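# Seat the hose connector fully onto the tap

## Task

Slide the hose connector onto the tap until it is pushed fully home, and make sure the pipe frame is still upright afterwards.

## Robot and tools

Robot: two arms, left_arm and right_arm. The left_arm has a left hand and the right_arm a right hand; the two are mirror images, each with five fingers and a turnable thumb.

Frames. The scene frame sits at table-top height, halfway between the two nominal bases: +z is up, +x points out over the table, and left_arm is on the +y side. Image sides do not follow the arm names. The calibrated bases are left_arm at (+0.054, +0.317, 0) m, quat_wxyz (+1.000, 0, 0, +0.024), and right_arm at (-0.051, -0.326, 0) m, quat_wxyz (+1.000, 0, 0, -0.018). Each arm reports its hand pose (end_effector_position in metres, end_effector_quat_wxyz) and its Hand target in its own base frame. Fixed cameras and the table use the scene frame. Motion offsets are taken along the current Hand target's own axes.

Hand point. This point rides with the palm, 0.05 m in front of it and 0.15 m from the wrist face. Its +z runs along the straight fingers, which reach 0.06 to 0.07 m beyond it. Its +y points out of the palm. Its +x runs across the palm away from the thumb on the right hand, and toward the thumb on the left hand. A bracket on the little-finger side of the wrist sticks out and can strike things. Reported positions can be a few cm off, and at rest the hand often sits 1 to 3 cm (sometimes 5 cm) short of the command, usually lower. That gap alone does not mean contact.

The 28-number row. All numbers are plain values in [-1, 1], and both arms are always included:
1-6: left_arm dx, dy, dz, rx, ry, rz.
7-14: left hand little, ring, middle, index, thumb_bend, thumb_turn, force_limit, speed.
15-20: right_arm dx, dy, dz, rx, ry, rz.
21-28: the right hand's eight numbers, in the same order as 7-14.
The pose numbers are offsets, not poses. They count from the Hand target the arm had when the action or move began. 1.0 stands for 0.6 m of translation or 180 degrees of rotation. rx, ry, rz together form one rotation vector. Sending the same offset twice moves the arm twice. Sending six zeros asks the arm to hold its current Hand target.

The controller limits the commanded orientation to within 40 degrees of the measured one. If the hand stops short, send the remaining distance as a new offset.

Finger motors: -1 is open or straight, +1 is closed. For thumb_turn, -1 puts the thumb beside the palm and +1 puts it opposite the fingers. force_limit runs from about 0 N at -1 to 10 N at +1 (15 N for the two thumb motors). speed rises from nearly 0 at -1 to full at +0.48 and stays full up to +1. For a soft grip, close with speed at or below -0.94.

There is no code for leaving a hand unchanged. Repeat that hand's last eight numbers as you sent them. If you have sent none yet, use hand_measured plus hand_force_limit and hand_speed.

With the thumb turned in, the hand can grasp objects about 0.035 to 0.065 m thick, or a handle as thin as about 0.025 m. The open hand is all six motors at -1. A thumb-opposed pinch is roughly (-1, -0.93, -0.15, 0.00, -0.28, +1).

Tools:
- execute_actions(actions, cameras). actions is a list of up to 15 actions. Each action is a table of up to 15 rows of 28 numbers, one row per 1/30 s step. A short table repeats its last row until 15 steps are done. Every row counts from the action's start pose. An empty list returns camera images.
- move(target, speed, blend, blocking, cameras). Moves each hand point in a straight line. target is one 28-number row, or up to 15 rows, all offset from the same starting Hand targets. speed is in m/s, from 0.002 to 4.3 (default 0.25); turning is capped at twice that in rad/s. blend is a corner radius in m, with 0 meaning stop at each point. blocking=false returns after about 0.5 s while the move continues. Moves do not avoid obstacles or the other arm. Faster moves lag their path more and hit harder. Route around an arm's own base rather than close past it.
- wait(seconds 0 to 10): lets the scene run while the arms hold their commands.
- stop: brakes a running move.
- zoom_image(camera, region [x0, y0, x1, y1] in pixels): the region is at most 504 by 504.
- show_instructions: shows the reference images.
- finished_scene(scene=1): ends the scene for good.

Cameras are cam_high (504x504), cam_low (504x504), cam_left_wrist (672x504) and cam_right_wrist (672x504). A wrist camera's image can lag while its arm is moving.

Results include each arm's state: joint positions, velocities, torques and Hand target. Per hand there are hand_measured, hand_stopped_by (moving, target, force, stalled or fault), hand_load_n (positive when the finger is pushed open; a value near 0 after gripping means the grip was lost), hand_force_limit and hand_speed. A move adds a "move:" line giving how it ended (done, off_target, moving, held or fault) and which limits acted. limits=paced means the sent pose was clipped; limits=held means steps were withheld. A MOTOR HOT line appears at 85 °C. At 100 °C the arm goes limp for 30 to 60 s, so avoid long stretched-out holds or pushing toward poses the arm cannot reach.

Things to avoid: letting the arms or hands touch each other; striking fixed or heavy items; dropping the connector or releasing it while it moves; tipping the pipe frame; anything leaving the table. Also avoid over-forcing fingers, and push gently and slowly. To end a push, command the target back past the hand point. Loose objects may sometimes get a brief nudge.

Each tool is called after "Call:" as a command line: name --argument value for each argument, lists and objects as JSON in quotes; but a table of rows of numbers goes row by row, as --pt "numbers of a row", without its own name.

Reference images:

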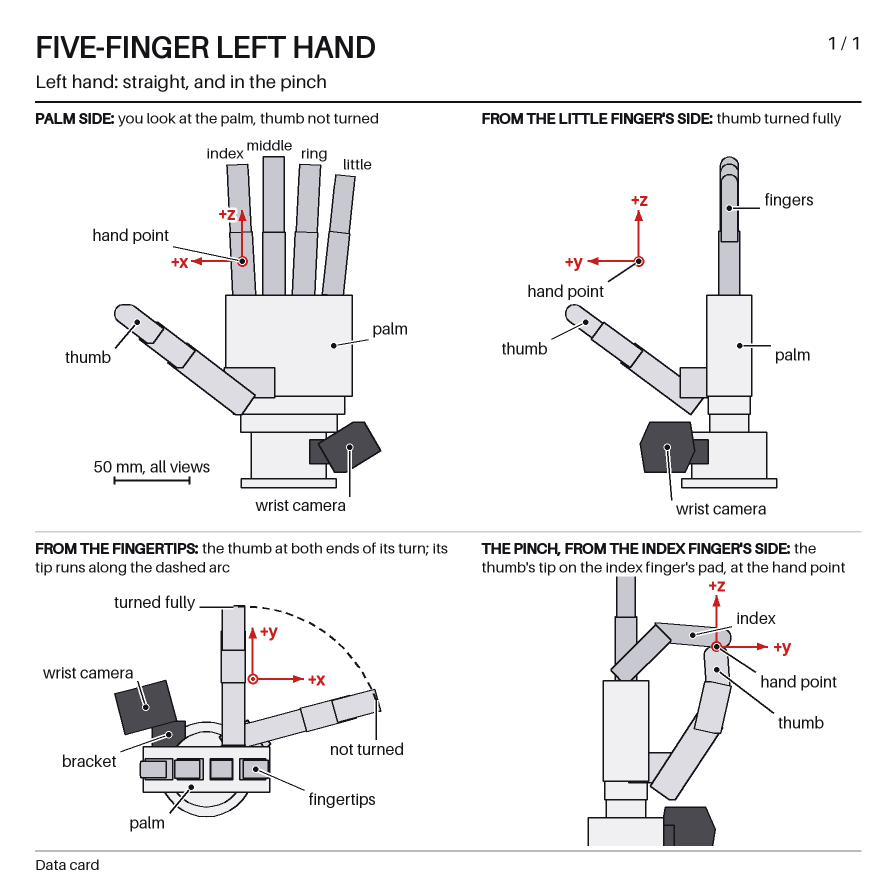

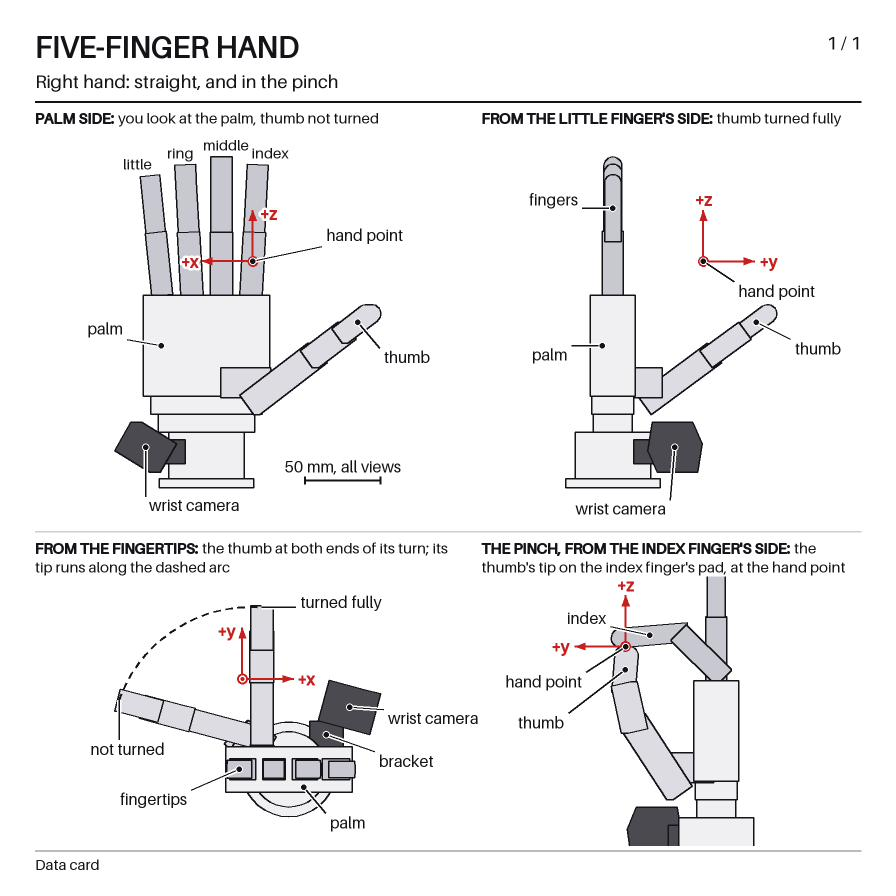

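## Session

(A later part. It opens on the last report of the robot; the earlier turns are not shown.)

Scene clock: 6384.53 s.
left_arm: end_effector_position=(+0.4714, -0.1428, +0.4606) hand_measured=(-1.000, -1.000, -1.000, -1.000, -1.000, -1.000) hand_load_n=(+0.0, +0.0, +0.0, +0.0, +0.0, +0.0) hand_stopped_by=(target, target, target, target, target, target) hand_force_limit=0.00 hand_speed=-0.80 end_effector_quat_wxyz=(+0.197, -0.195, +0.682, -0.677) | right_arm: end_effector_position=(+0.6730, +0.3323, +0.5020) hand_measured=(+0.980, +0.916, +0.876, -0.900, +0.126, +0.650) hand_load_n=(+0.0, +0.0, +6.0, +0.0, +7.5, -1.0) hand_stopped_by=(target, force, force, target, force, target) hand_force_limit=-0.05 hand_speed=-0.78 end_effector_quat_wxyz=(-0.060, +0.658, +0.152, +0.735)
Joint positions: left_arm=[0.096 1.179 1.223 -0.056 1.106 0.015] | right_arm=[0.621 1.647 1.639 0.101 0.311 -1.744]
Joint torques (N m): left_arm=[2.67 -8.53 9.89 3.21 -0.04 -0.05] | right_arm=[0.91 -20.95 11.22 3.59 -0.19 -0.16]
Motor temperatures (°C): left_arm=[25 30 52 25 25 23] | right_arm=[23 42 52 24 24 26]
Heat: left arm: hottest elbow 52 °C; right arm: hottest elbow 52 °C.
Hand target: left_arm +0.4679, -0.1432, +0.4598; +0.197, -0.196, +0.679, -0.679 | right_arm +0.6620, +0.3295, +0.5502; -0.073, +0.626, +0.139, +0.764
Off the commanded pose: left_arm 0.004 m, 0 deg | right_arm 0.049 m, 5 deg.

Call:
move --pt "0 0 0 0 0 0 -1 -1 -1 -1 -1 -1 0 -0.8 0.1628 0.0202 0.0296 0 0 0 0.98 0.98 0.985 -0.9 0.76 0.65 -0.05 -0.78" --pt "0 0 0 0 0 0 -1 -1 -1 -1 -1 -1 0 -0.8 0.3634 -0.0437 -0.3733 0 0 0 0.98 0.98 0.985 -0.9 0.76 0.65 -0.05 -0.78" --speed 0.2 --blend '[0.04, 0]' --cameras '["all"]'

Call:
zoom_image --camera "cam_left_wrist" --region '[220, 180, 340, 300]'

Call:
zoom_image --camera "cam_high" --region '[230, 150, 290, 210]'

Call:
zoom_image --camera "cam_low" --region '[205, 165, 255, 215]'

Scene clock: 6400.10 s.
left_arm: end_effector_position=(+0.4714, -0.1428, +0.4606) hand_measured=(-1.000, -1.000, -1.000, -1.000, -1.000, -1.000) hand_load_n=(+0.0, +0.0, +0.0, +0.0, +0.0, -0.5) hand_stopped_by=(target, target, target, target, target, target) hand_force_limit=0.00 hand_speed=-0.80 end_effector_quat_wxyz=(+0.197, -0.195, +0.682, -0.677) | right_arm: end_effector_position=(+0.4096, +0.3056, +0.7082) hand_measured=(+0.980, +0.916, +0.876, -0.900, +0.126, +0.650) hand_load_n=(+0.0, +0.0, +5.5, +0.0, +7.5, -0.5) hand_stopped_by=(target, force, force, target, force, target) hand_force_limit=-0.05 hand_speed=-0.78 end_effector_quat_wxyz=(-0.066, +0.633, +0.142, +0.758)
Joint positions: left_arm=[0.096 1.179 1.223 -0.056 1.106 0.015] | right_arm=[0.986 1.224 1.7 -0.273 0.669 -1.831]
Joint torques (N m): left_arm=[2.67 -8.53 9.92 3.19 -0.04 -0.05] | right_arm=[1.2 -11.11 8.94 1.96 -0.1 -0.16]
Heat: left arm: hottest elbow 52 °C; right arm: hottest elbow 52 °C.
Hand target: left_arm +0.4679, -0.1432, +0.4598; +0.197, -0.196, +0.679, -0.679 | right_arm +0.4000, +0.3002, +0.7205; -0.073, +0.626, +0.139, +0.764
Off the commanded pose: left_arm 0.004 m, 0 deg | right_arm 0.016 m, 1 deg.
move: off_target (right_arm)
camera_calibration:
cam_left_wrist: T_world_to_cam=[[-0.170755, -0.139192, 0.975432, -0.388464], [-0.973664, -0.127941, -0.188702, 0.545389], [0.151064, -0.981966, -0.113679, -0.0439901], [0, 0, 0, 1]] pos_world=[0.471339, -0.0274899, 0.476835]
cam_right_wrist: T_world_to_cam=[[0.193293, -0.901155, 0.388018, -0.0828322], [-0.363418, -0.433106, -0.824831, 0.85135], [0.911353, 0.0184215, -0.411213, 0.0225542], [0, 0, 0, 1]] pos_world=[0.304852, 0.293665, 0.743635]

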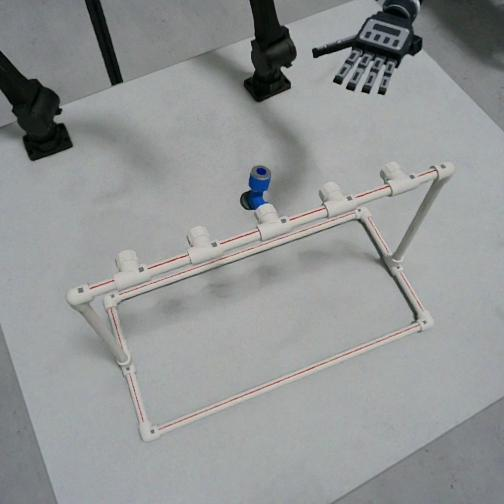

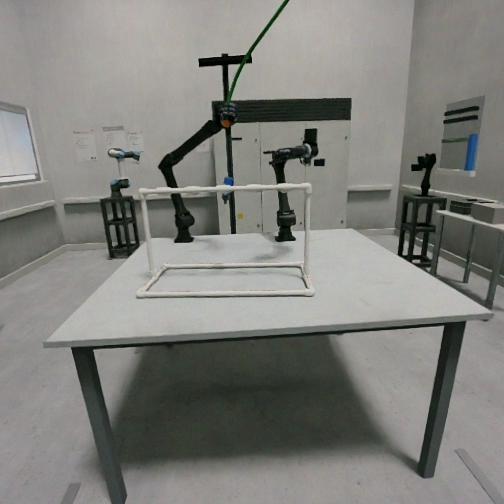

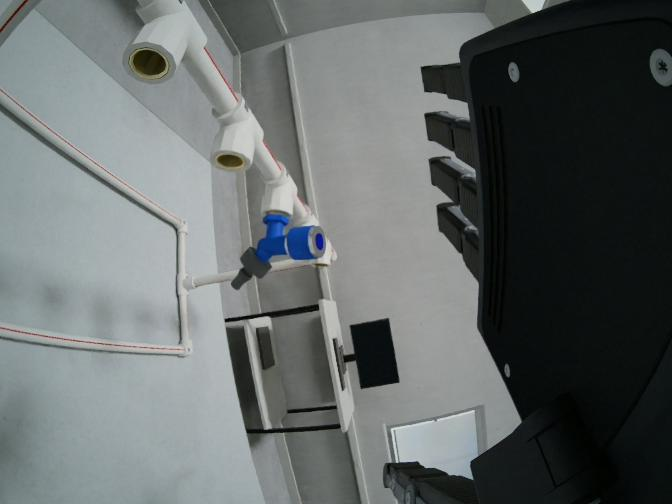

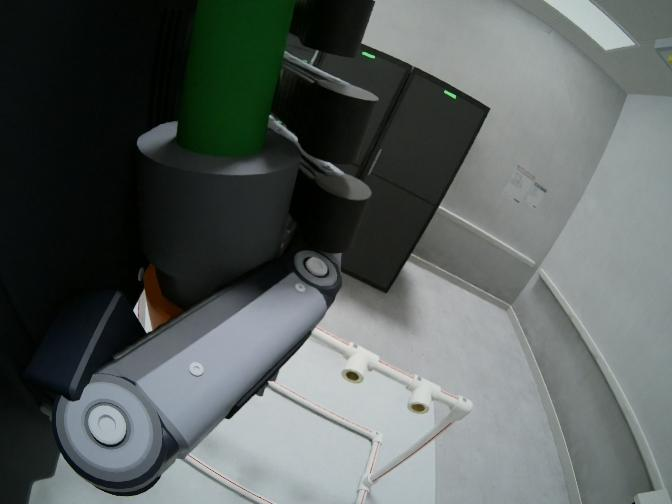

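Scaled by 4.200 from the camera's 672x504 image, which has a finer 960x720 frame.

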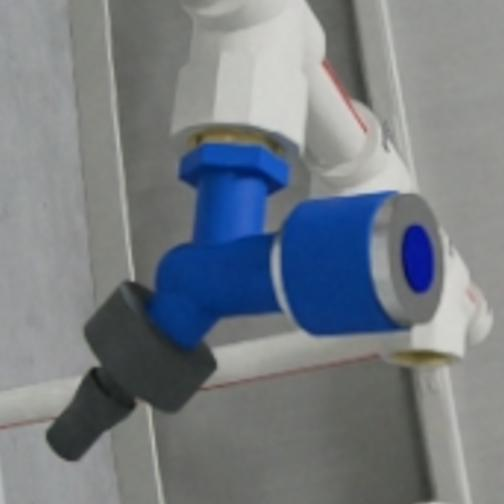

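Scaled by 8.400.

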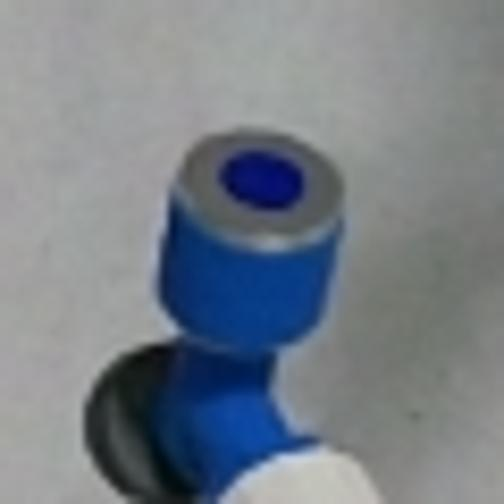

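Scaled by 10.080.

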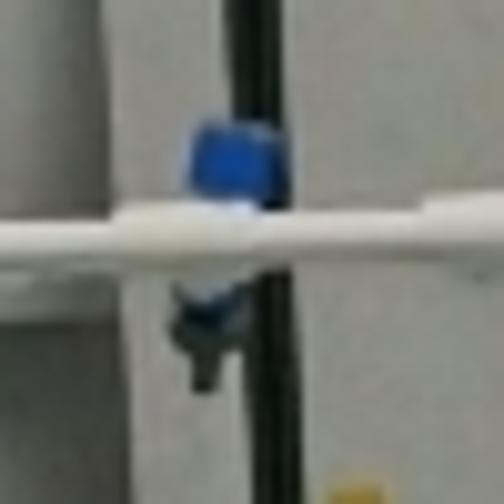

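Call:
move --target '[0,0,0,0,0,0,-1,-1,-1,-1,-1,-1,0,-0.8,0,0,0,-0.0425,-0.0483,0.5374,0.98,0.98,0.985,-0.9,0.76,0.65,-0.05,-0.78]' --speed 0.25 --cameras '["all"]'

Scene clock: 6426.83 s.
left_arm: end_effector_position=(+0.4714, -0.1428, +0.4606) hand_measured=(-1.000, -1.000, -1.000, -1.000, -1.000, -1.000) hand_load_n=(+0.0, +0.0, +0.0, +0.0, +0.0, +0.0) hand_stopped_by=(target, target, target, target, target, target) hand_force_limit=0.00 hand_speed=-0.80 end_effector_quat_wxyz=(+0.197, -0.195, +0.682, -0.677) | right_arm: end_effector_position=(+0.4096, +0.3177, +0.6805) hand_measured=(+0.980, +0.916, +0.876, -0.900, +0.126, +0.650) hand_load_n=(+0.0, +0.0, +7.5, +0.0, +7.0, +0.5) hand_stopped_by=(target, force, force, target, force, target) hand_force_limit=-0.05 hand_speed=-0.78 end_effector_quat_wxyz=(+0.551, -0.596, +0.421, -0.406)
Joint positions: left_arm=[0.096 1.179 1.223 -0.056 1.106 0.015] | right_arm=[0.767 1.249 1.954 -0.776 0.445 0.011]
Joint torques (N m): left_arm=[2.61 -8.47 9.89 3.19 -0.04 -0.05] | right_arm=[-0.09 -10.52 12.46 2.04 -0.09 -0.15]
Heat: left arm: hottest elbow 52 °C; right arm: hottest elbow 50 °C.
Hand target: left_arm +0.4679, -0.1432, +0.4598; +0.197, -0.196, +0.679, -0.679 | right_arm +0.4000, +0.3002, +0.7205; +0.571, -0.573, +0.416, -0.416
Off the commanded pose: left_arm 0.004 m, 0 deg | right_arm 0.045 m, 4 deg.
move: off_target (right_arm)
camera_calibration:
cam_left_wrist: T_world_to_cam=[[-0.170755, -0.139192, 0.975432, -0.388464], [-0.973664, -0.127941, -0.188702, 0.545389], [0.151064, -0.981966, -0.113679, -0.0439901], [0, 0, 0, 1]] pos_world=[0.471339, -0.0274899, 0.476835]
cam_right_wrist: T_world_to_cam=[[0.0099845, -0.302915, -0.952965, 0.736341], [-0.826039, 0.534575, -0.178578, 0.275999], [0.563525, 0.788969, -0.244882, -0.204493], [0, 0, 0, 1]] pos_world=[0.335871, 0.236845, 0.700918]

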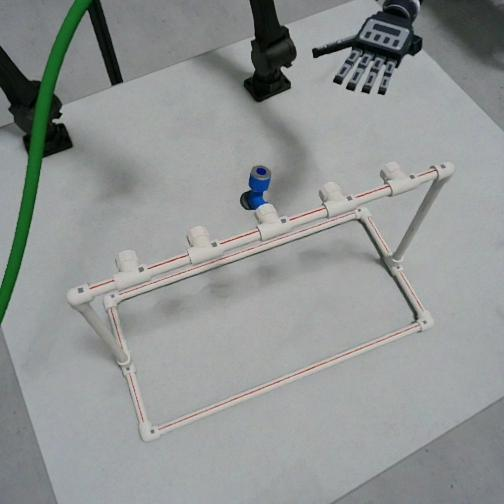

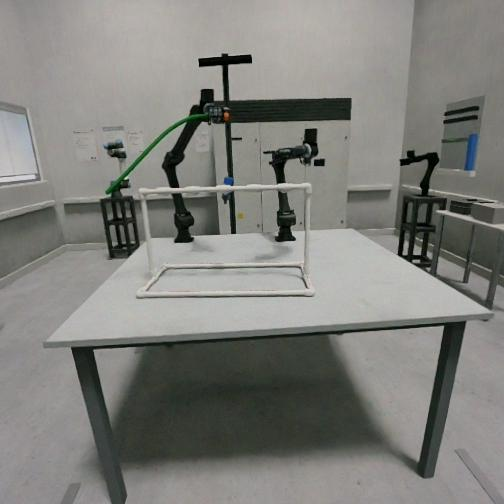

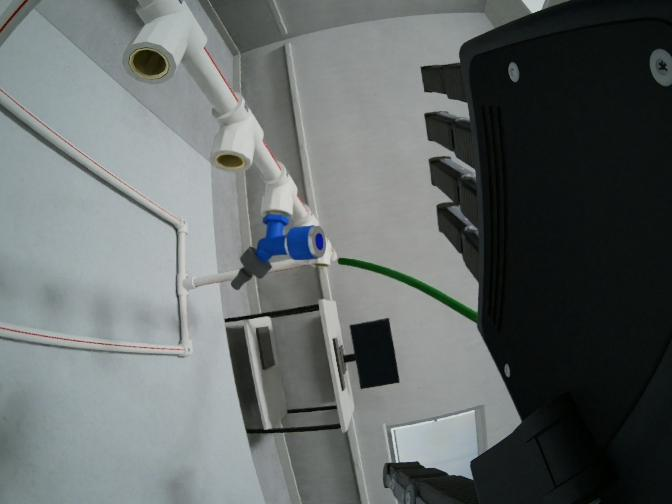

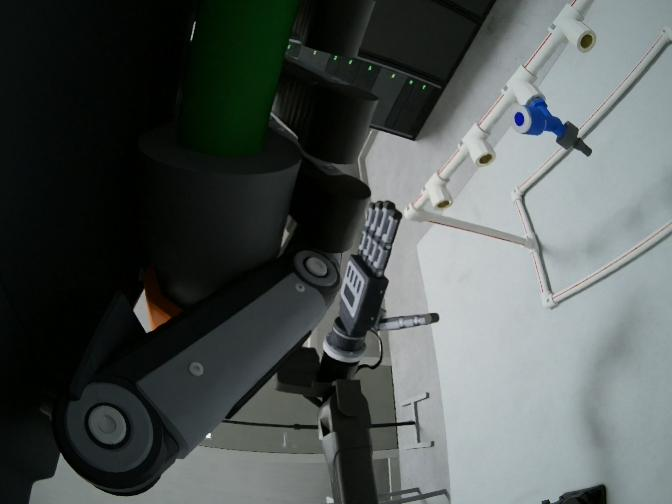

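Call:
move --target '[0,0,0,0,0,0,-1,-1,-1,-1,-1,-1,0,-0.8,0.1585,0.2333,-0.0515,-0.1794,0.1382,0.5345,0.98,0.98,0.985,-0.9,0.76,0.65,-0.05,-0.78]' --speed 0.2 --cameras '["all"]'

Scene clock: 6561.57 s.
left_arm: end_effector_position=(+0.4714, -0.1428, +0.4606) hand_measured=(-1.000, -1.000, -1.000, -1.000, -1.000, -1.000) hand_load_n=(+0.0, -0.5, +0.0, +0.0, +0.0, +0.0) hand_stopped_by=(target, target, target, target, target, target) hand_force_limit=0.00 hand_speed=-0.80 end_effector_quat_wxyz=(+0.197, -0.195, +0.682, -0.677) | right_arm: end_effector_position=(+0.4022, +0.2081, +0.5824) hand_measured=(+0.980, +0.916, +0.876, -0.900, +0.126, +0.650) hand_load_n=(+0.0, +0.0, +7.0, +0.0, +7.0, +0.0) hand_stopped_by=(target, force, force, target, force, target) hand_force_limit=-0.05 hand_speed=-0.78 end_effector_quat_wxyz=(+0.437, -0.118, +0.877, +0.159)
Joint positions: left_arm=[0.096 1.179 1.223 -0.056 1.106 0.015] | right_arm=[0.285 1.05 1.622 -1.185 -0.161 1.673]
Joint torques (N m): left_arm=[2.61 -8.47 9.91 3.19 -0.04 -0.05] | right_arm=[-0.73 -7.53 7.39 1.54 -0.16 0.05]
Motor temperatures (°C): left_arm=[25 30 51 25 25 23] | right_arm=[23 37 52 24 24 25]
Heat: left arm: hottest elbow 51 °C; right arm: hottest elbow 52 °C.
Hand target: left_arm +0.4679, -0.1432, +0.4598; +0.197, -0.196, +0.679, -0.679 | right_arm +0.3999, +0.2000, +0.5805; +0.434, -0.109, +0.881, +0.155
Off the commanded pose: left_arm 0.004 m, 0 deg | right_arm 0.009 m, 1 deg.
move: done
camera_calibration:
cam_left_wrist: T_world_to_cam=[[-0.170755, -0.139192, 0.975432, -0.388464], [-0.973664, -0.127941, -0.188702, 0.545389], [0.151064, -0.981966, -0.113679, -0.0439901], [0, 0, 0, 1]] pos_world=[0.471339, -0.0274899, 0.476835]
cam_right_wrist: T_world_to_cam=[[-0.510795, 0.858965, -0.0356012, 0.0431801], [-0.0540379, 0.00924992, 0.998496, -0.575738], [0.858003, 0.51195, 0.0416918, -0.365579], [0, 0, 0, 1]] pos_world=[0.304612, 0.155393, 0.591651]

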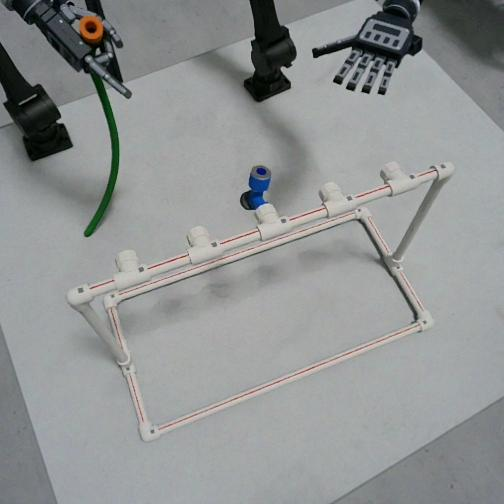

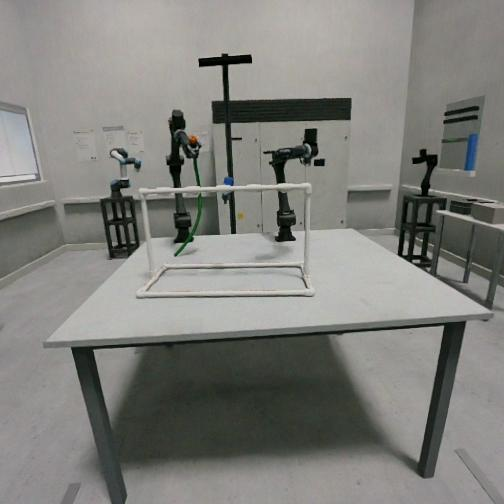

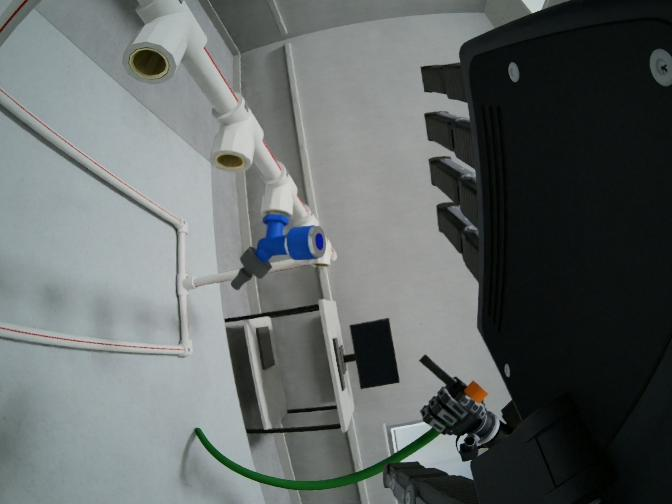

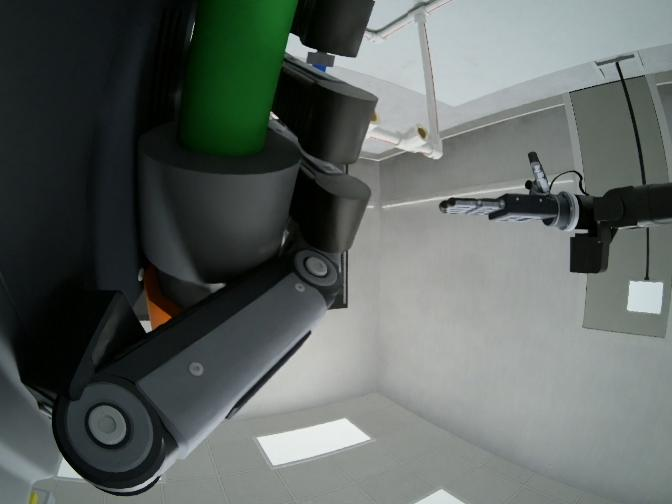

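Call:
zoom_image --camera "cam_high" --region '[60, 0, 140, 80]'

Call:
zoom_image --camera "cam_left_wrist" --region '[390, 340, 520, 470]'

Scaled by 6.300.

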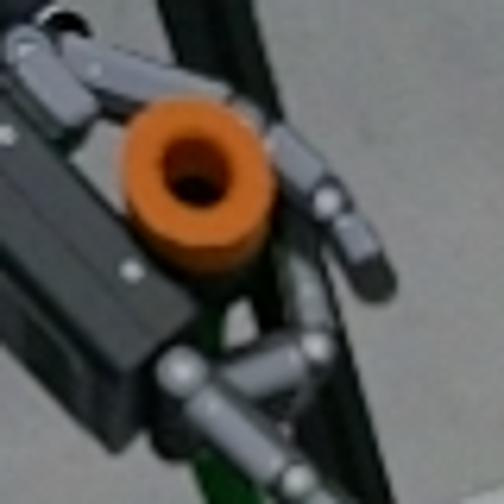

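Scaled by 3.877 from the camera's 672x504 image, which has a finer 960x720 frame.

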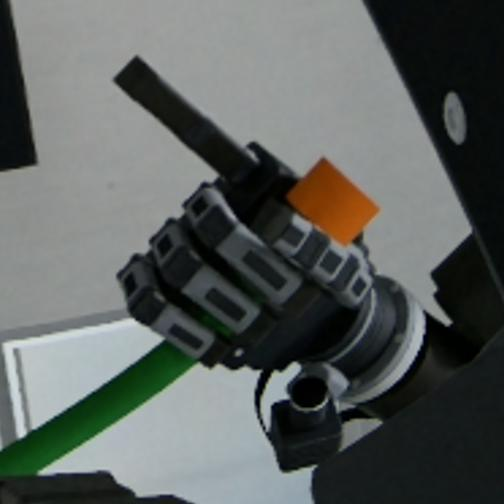

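Call:
move --pt "0 0 0 0 0 0 -1 -1 -1 -1 -1 -1 0 -0.8 0.1035 0.1313 0.1888 0.025 0.0548 -0.0267 0.98 0.98 0.985 -0.9 0.76 0.65 -0.05 -0.78" --pt "0 0 0 0 0 0 -1 -1 -1 -1 -1 -1 0 -0.8 0.3515 0.101 0.4442 0.025 0.0548 -0.0267 0.98 0.98 0.985 -0.9 0.76 0.65 -0.05 -0.78" --speed 0.15 --blend '[0.04, 0]' --cameras '["all"]'

Scene clock: 6799.67 s.
left_arm: end_effector_position=(+0.4714, -0.1428, +0.4606) hand_measured=(-1.000, -1.000, -1.000, -1.000, -1.000, -1.000) hand_load_n=(+0.0, +0.0, +0.0, +0.0, +0.0, +0.0) hand_stopped_by=(target, target, target, target, target, target) hand_force_limit=0.00 hand_speed=-0.80 end_effector_quat_wxyz=(+0.197, -0.195, +0.682, -0.677) | right_arm: end_effector_position=(+0.4468, +0.3362, +0.2626) hand_measured=(+0.980, +0.916, +0.876, -0.900, +0.126, +0.650) hand_load_n=(+0.0, +0.0, +7.0, +0.0, +6.5, -1.0) hand_stopped_by=(target, force, force, target, force, target) hand_force_limit=-0.05 hand_speed=-0.78 end_effector_quat_wxyz=(+0.357, -0.147, +0.919, +0.083)
Joint positions: left_arm=[0.096 1.179 1.223 -0.056 1.106 0.015] | right_arm=[0.606 1.252 1.052 -0.631 0.148 1.801]
Joint torques (N m): left_arm=[2.73 -8.53 9.88 3.19 -0.04 -0.05] | right_arm=[1.2 -10.93 8.8 2.65 0 0.14]
Motor temperatures (°C): left_arm=[25 30 49 25 25 23] | right_arm=[23 36 45 23 24 25]
Heat: left arm: hottest elbow 49 °C; right arm: hottest elbow 45 °C.
Hand target: left_arm +0.4679, -0.1432, +0.4598; +0.197, -0.196, +0.679, -0.679 | right_arm +0.4486, +0.3422, +0.2699; +0.367, -0.142, +0.915, +0.092
Off the commanded pose: left_arm 0.004 m, 0 deg | right_arm 0.009 m, 2 deg.
move: done
camera_calibration:
cam_left_wrist: T_world_to_cam=[[-0.170755, -0.139192, 0.975432, -0.388464], [-0.973664, -0.127941, -0.188702, 0.545389], [0.151064, -0.981966, -0.113679, -0.0439901], [0, 0, 0, 1]] pos_world=[0.471339, -0.0274899, 0.476835]
cam_right_wrist: T_world_to_cam=[[-0.52431, 0.842967, -0.120437, -0.0217981], [0.0943459, 0.198073, 0.975636, -0.378996], [0.846285, 0.500173, -0.183382, -0.387723], [0, 0, 0, 1]] pos_world=[0.352452, 0.287373, 0.296035]

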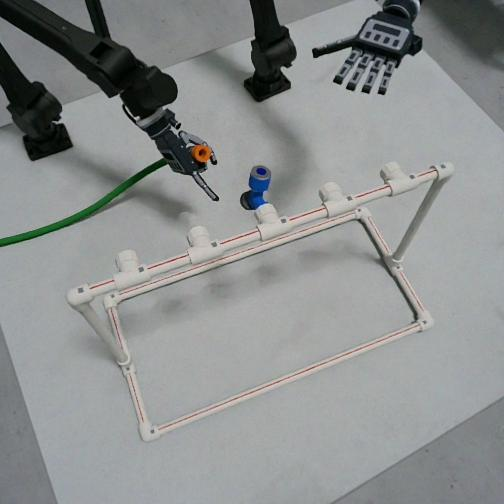

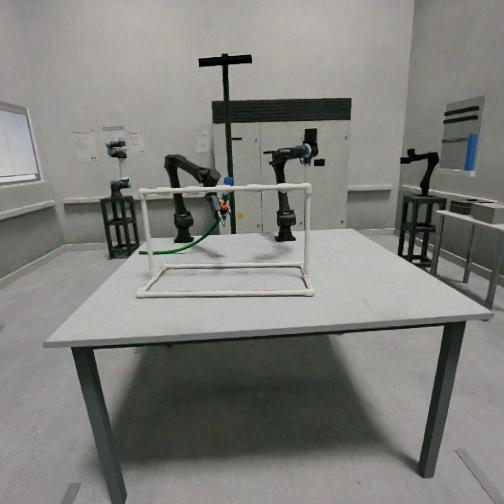

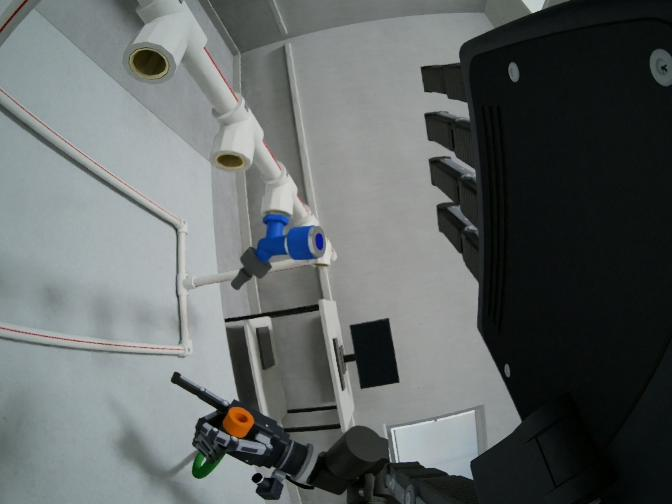

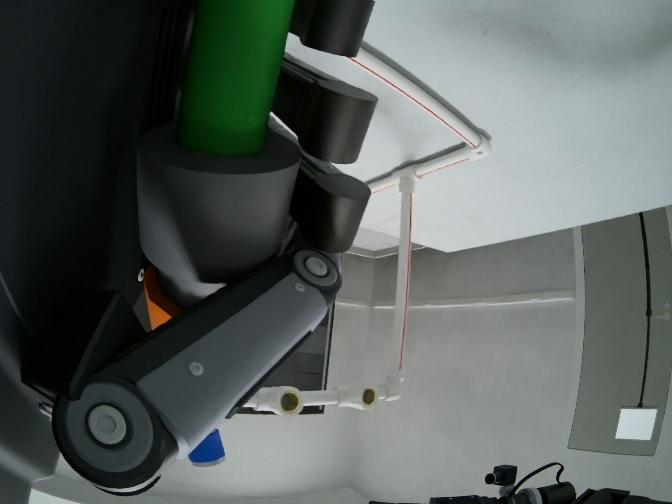

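Call:
zoom_image --camera "cam_left_wrist" --region '[170, 360, 310, 500]'

Call:
zoom_image --camera "cam_high" --region '[170, 120, 250, 200]'

Scaled by 3.600 from the camera's 672x504 image, which has a finer 960x720 frame.

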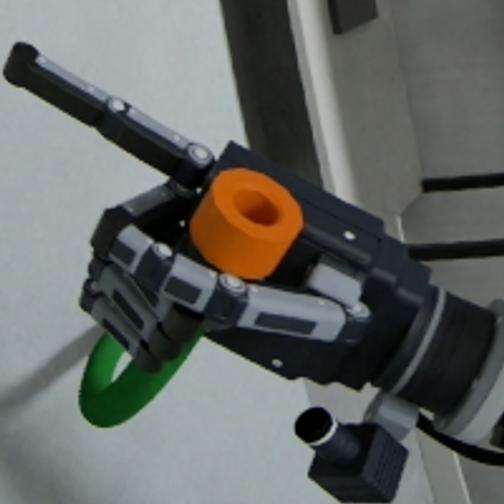

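Scaled by 6.300.

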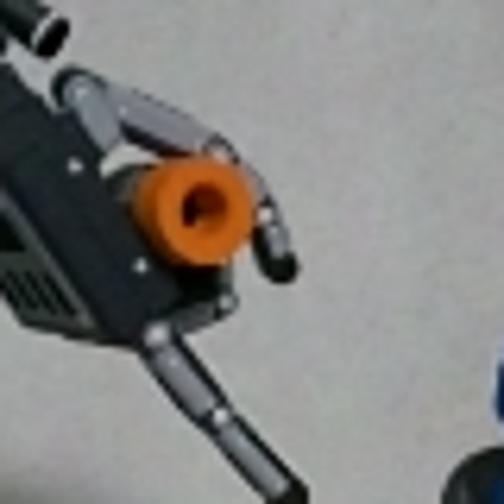

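Call:
move --target '[0,0,0,0,0,0,-1,-1,-1,-1,-1,-1,0,-0.8,-0.1595,-0.038,0.1733,0.0106,-0.0355,-0.0299,0.98,0.98,0.985,-0.9,0.76,0.65,-0.05,-0.78]' --speed 0.12 --cameras '["all"]'

Call:
zoom_image --camera "cam_left_wrist" --region '[200, 220, 320, 340]'

Call:
zoom_image --camera "cam_high" --region '[220, 160, 300, 240]'

Call:
zoom_image --camera "cam_low" --region '[200, 170, 260, 230]'

Scene clock: 6925.83 s.
left_arm: end_effector_position=(+0.4714, -0.1428, +0.4606) hand_measured=(-1.000, -1.000, -1.000, -1.000, -1.000, -1.000) hand_load_n=(+0.0, +0.0, -0.5, +0.0, +0.0, -0.5) hand_stopped_by=(target, target, target, target, target, target) hand_force_limit=0.00 hand_speed=-0.80 end_effector_quat_wxyz=(+0.197, -0.195, +0.682, -0.677) | right_arm: end_effector_position=(+0.5626, +0.3578, +0.2181) hand_measured=(+0.980, +0.916, +0.876, -0.900, +0.126, +0.650) hand_load_n=(+0.5, +0.0, +6.0, +0.0, +5.5, +2.0) hand_stopped_by=(target, force, force, target, force, target) hand_force_limit=-0.05 hand_speed=-0.78 end_effector_quat_wxyz=(+0.385, -0.187, +0.902, +0.052)
Joint positions: left_arm=[0.096 1.179 1.223 -0.056 1.106 0.015] | right_arm=[0.517 1.56 1.233 -0.454 0.128 1.626]
Joint torques (N m): left_arm=[2.67 -8.53 9.91 3.19 -0.04 -0.05] | right_arm=[-0.15 -15.38 13.71 3.02 -0.24 0.08]
Heat: left arm: hottest elbow 48 °C; right arm: hottest elbow 44 °C.
Hand target: left_arm +0.4679, -0.1432, +0.4598; +0.197, -0.196, +0.679, -0.679 | right_arm +0.5893, +0.3674, +0.2610; +0.424, -0.173, +0.886, +0.067
Off the commanded pose: left_arm 0.004 m, 0 deg | right_arm 0.051 m, 5 deg.
move: off_target (right_arm)
camera_calibration:
cam_left_wrist: T_world_to_cam=[[-0.170755, -0.139192, 0.975432, -0.388464], [-0.973664, -0.127941, -0.188702, 0.545389], [0.151064, -0.981966, -0.113679, -0.0439901], [0, 0, 0, 1]] pos_world=[0.471339, -0.0274899, 0.476835]
cam_right_wrist: T_world_to_cam=[[-0.552677, 0.802535, -0.224691, 0.0685239], [0.00707469, 0.274117, 0.96167, -0.325891], [0.833365, 0.529904, -0.157176, -0.513889], [0, 0, 0, 1]] pos_world=[0.468434, 0.306651, 0.248026]

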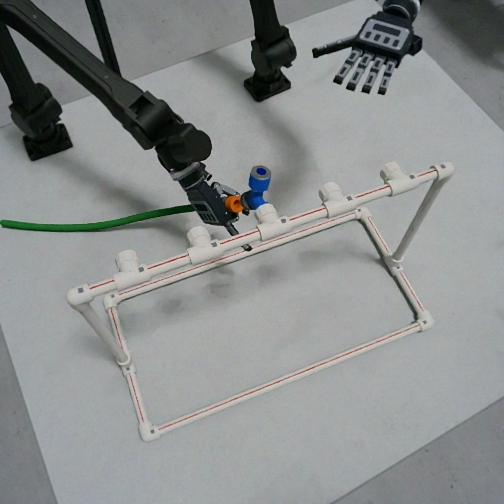

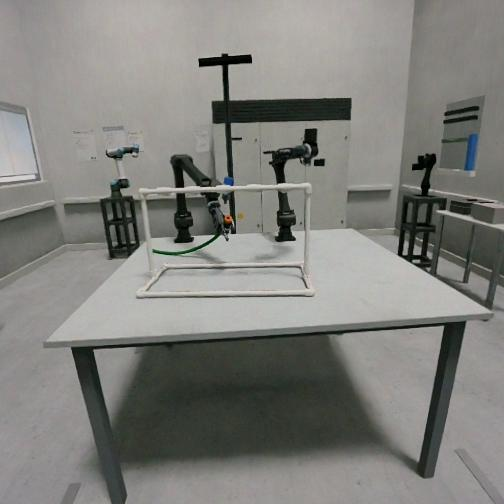

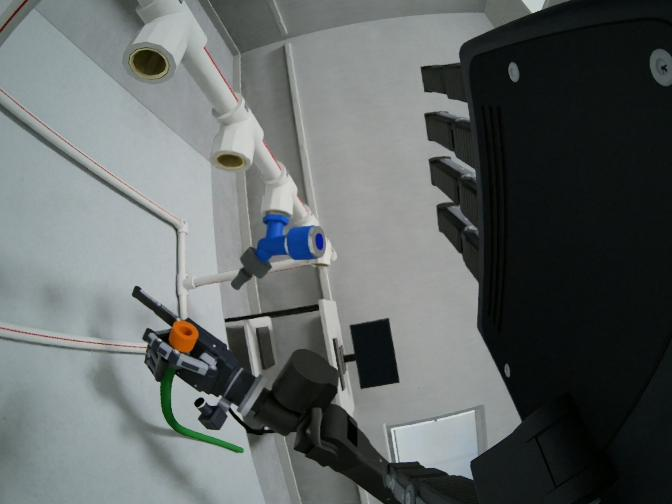

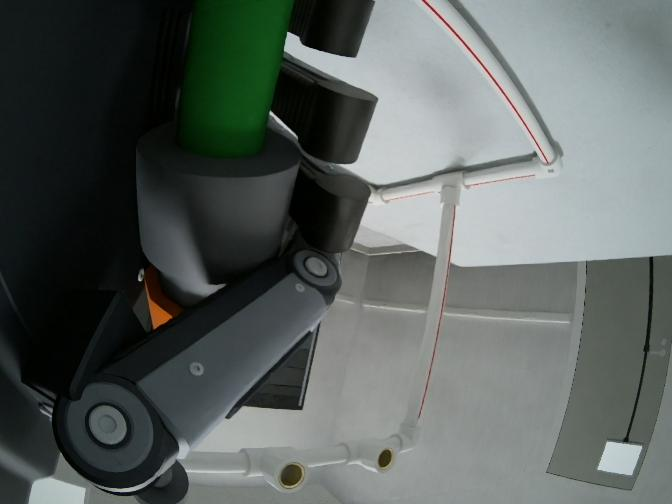

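Scaled by 4.200 from the camera's 672x504 image, which has a finer 960x720 frame.

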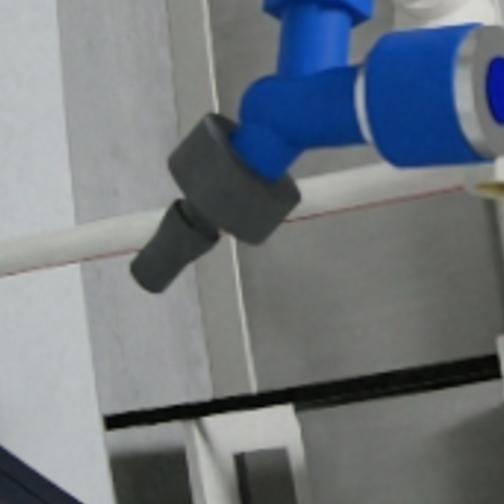

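Scaled by 6.300.

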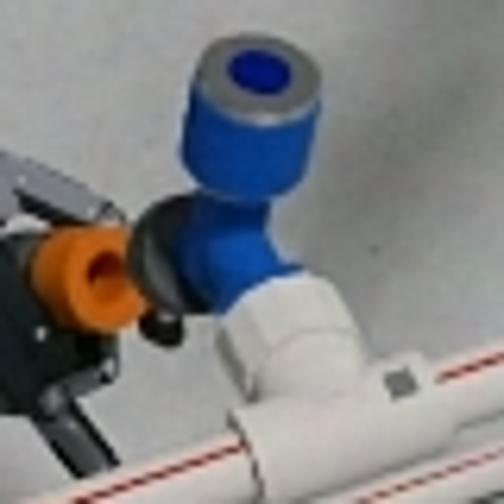

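Scaled by 8.400.

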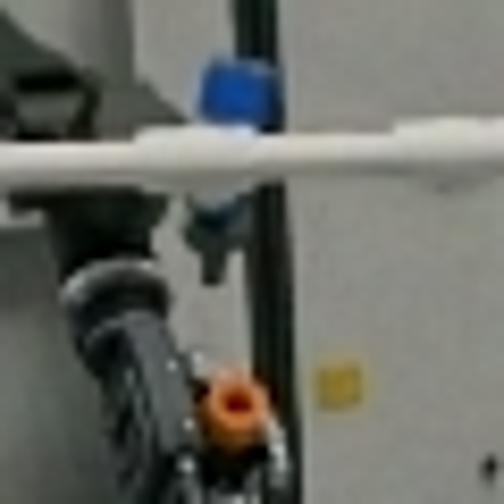

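Call:
zoom_image --camera "cam_left_wrist" --region '[130, 270, 260, 400]'

Scaled by 3.877 from the camera's 672x504 image, which has a finer 960x720 frame.

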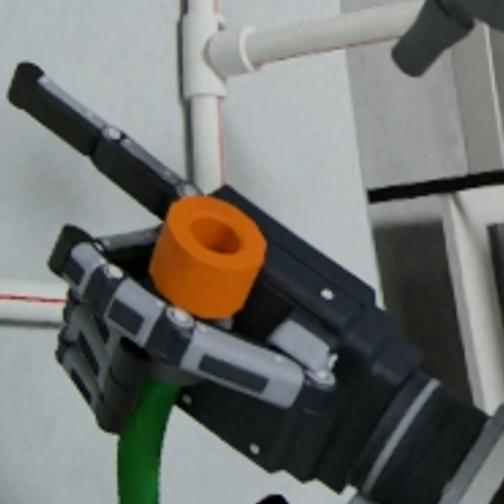

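Call:
zoom_image --camera "cam_left_wrist" --region '[160, 310, 210, 360]'

Call:
zoom_image --camera "cam_high" --region '[220, 185, 260, 225]'

Scaled by 10.080 from the camera's 672x504 image, which has a finer 960x720 frame.

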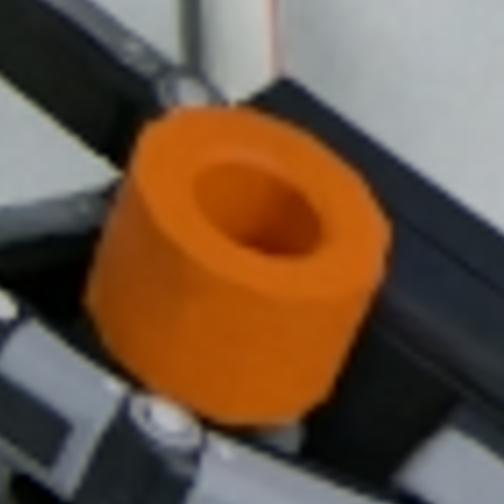

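Scaled by 12.600.

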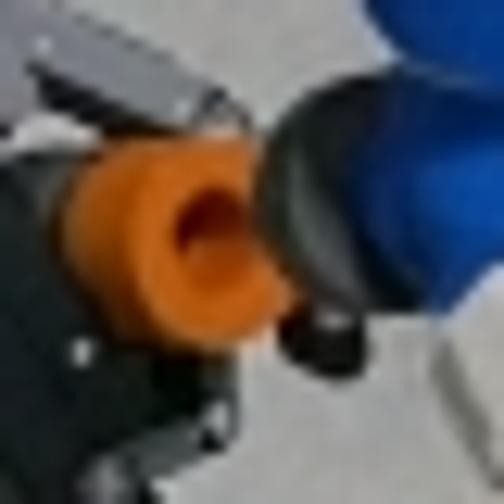

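Call:
move --target '[0,0,0,0,0,0,-1,-1,-1,-1,-1,-1,0,-0.8,-0.0958,-0.0288,-0.0133,0.0053,-0.0838,0.0584,0.98,0.98,0.985,-0.9,0.76,0.65,-0.05,-0.78]' --speed 0.08 --cameras '["all"]'

Call:
zoom_image --camera "cam_left_wrist" --region '[160, 220, 290, 350]'

Call:
zoom_image --camera "cam_low" --region '[200, 180, 250, 230]'

Call:
zoom_image --camera "cam_high" --region '[220, 180, 260, 220]'

Scene clock: 7179.40 s.
left_arm: end_effector_position=(+0.4714, -0.1428, +0.4606) hand_measured=(-1.000, -1.000, -1.000, -1.000, -1.000, -1.000) hand_load_n=(+0.0, +0.0, +0.0, +0.0, +0.0, +0.0) hand_stopped_by=(target, target, target, target, target, target) hand_force_limit=0.00 hand_speed=-0.80 end_effector_quat_wxyz=(+0.197, -0.195, +0.682, -0.677) | right_arm: end_effector_position=(+0.6113, +0.3672, +0.2929) hand_measured=(+0.980, +0.916, +0.876, -0.900, +0.126, +0.650) hand_load_n=(+0.0, +0.0, +7.0, +0.0, +3.5, +0.0) hand_stopped_by=(target, force, force, target, force, target) hand_force_limit=-0.05 hand_speed=-0.78 end_effector_quat_wxyz=(+0.513, -0.102, +0.846, +0.106)
Joint positions: left_arm=[0.096 1.179 1.223 -0.056 1.106 0.015] | right_arm=[0.512 1.571 1.233 -0.137 0.167 1.74]
Joint torques (N m): left_arm=[2.67 -8.47 9.91 3.19 -0.04 -0.05] | right_arm=[-0.21 -15.97 9.77 3.22 -0.01 0.35]
Motor temperatures (°C): left_arm=[25 30 47 25 25 23] | right_arm=[23 37 54 24 24 25]
Heat: left arm: hottest elbow 47 °C; right arm: hottest elbow 54 °C.
Hand target: left_arm +0.4679, -0.1432, +0.4598; +0.197, -0.196, +0.679, -0.679 | right_arm +0.6231, +0.3637, +0.3111; +0.530, -0.077, +0.836, +0.121
Off the commanded pose: left_arm 0.004 m, 0 deg | right_arm 0.022 m, 4 deg.
move: off_target (right_arm)
camera_calibration:
cam_left_wrist: T_world_to_cam=[[-0.170755, -0.139192, 0.975432, -0.388464], [-0.973664, -0.127941, -0.188702, 0.545389], [0.151064, -0.981966, -0.113679, -0.0439901], [0, 0, 0, 1]] pos_world=[0.471339, -0.0274899, 0.476835]
cam_right_wrist: T_world_to_cam=[[-0.415657, 0.895724, -0.15782, -0.0329109], [-0.216584, 0.0710499, 0.973675, -0.19294], [0.883358, 0.438896, 0.164467, -0.639059], [0, 0, 0, 1]] pos_world=[0.50905, 0.323668, 0.287771]

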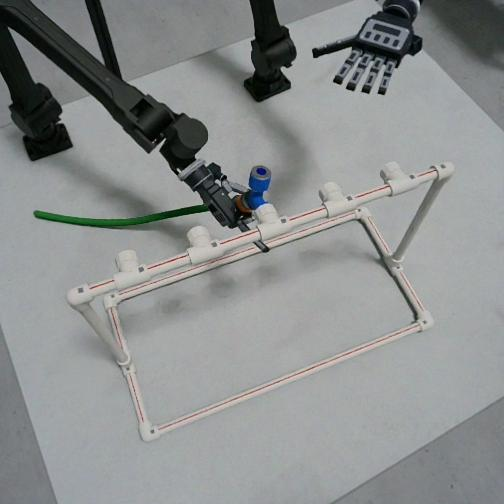

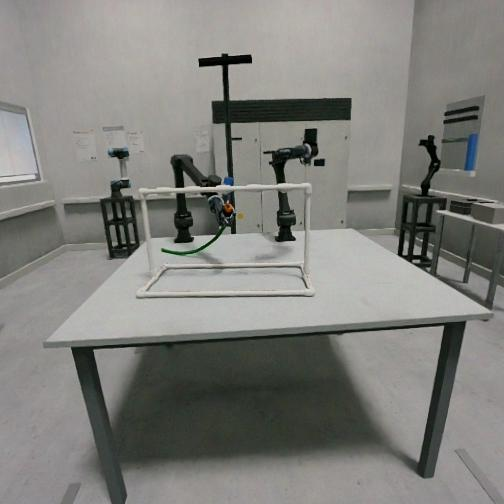

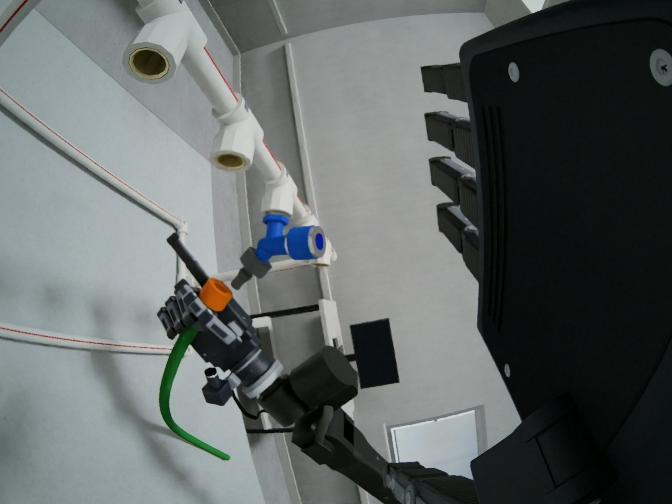

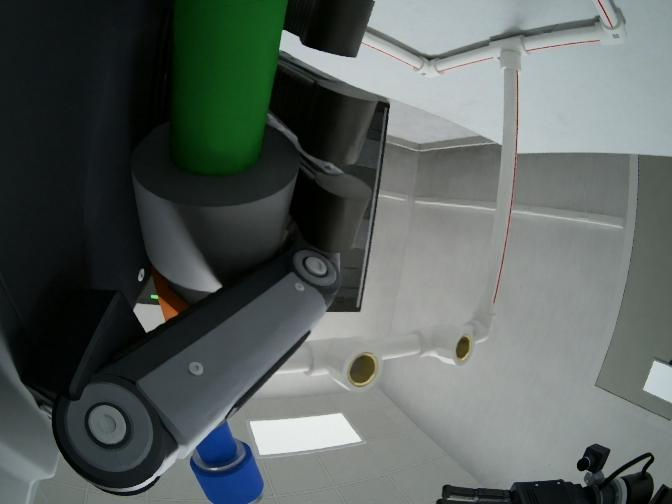

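Scaled by 3.877 from the camera's 672x504 image, which has a finer 960x720 frame.

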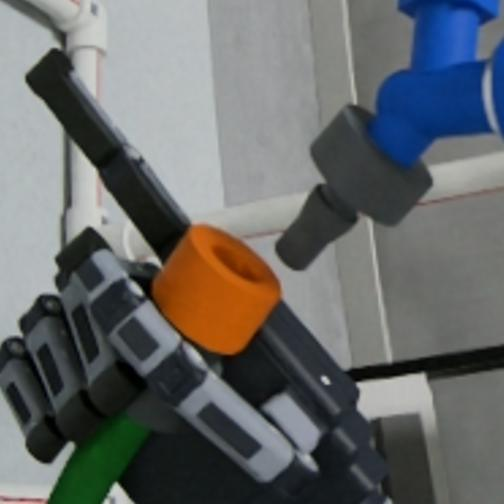

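Scaled by 10.080.

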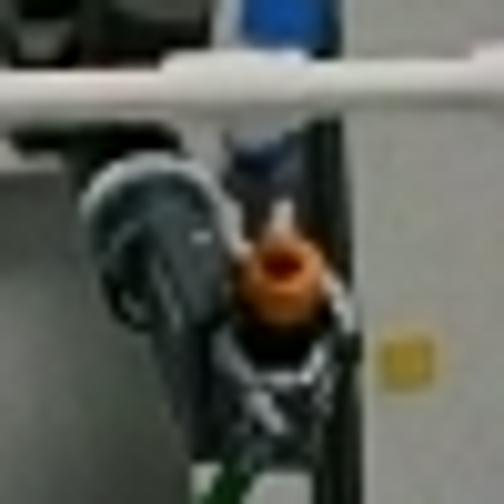

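Scaled by 12.600.

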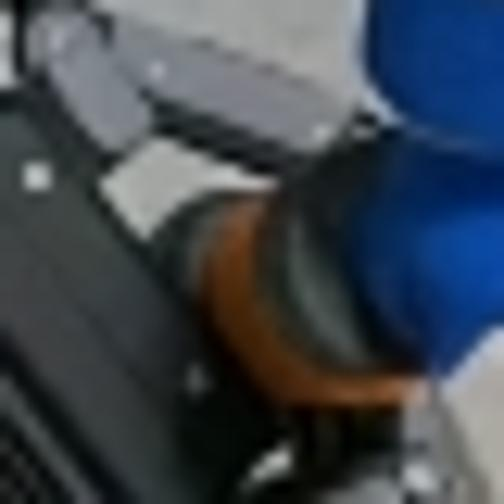

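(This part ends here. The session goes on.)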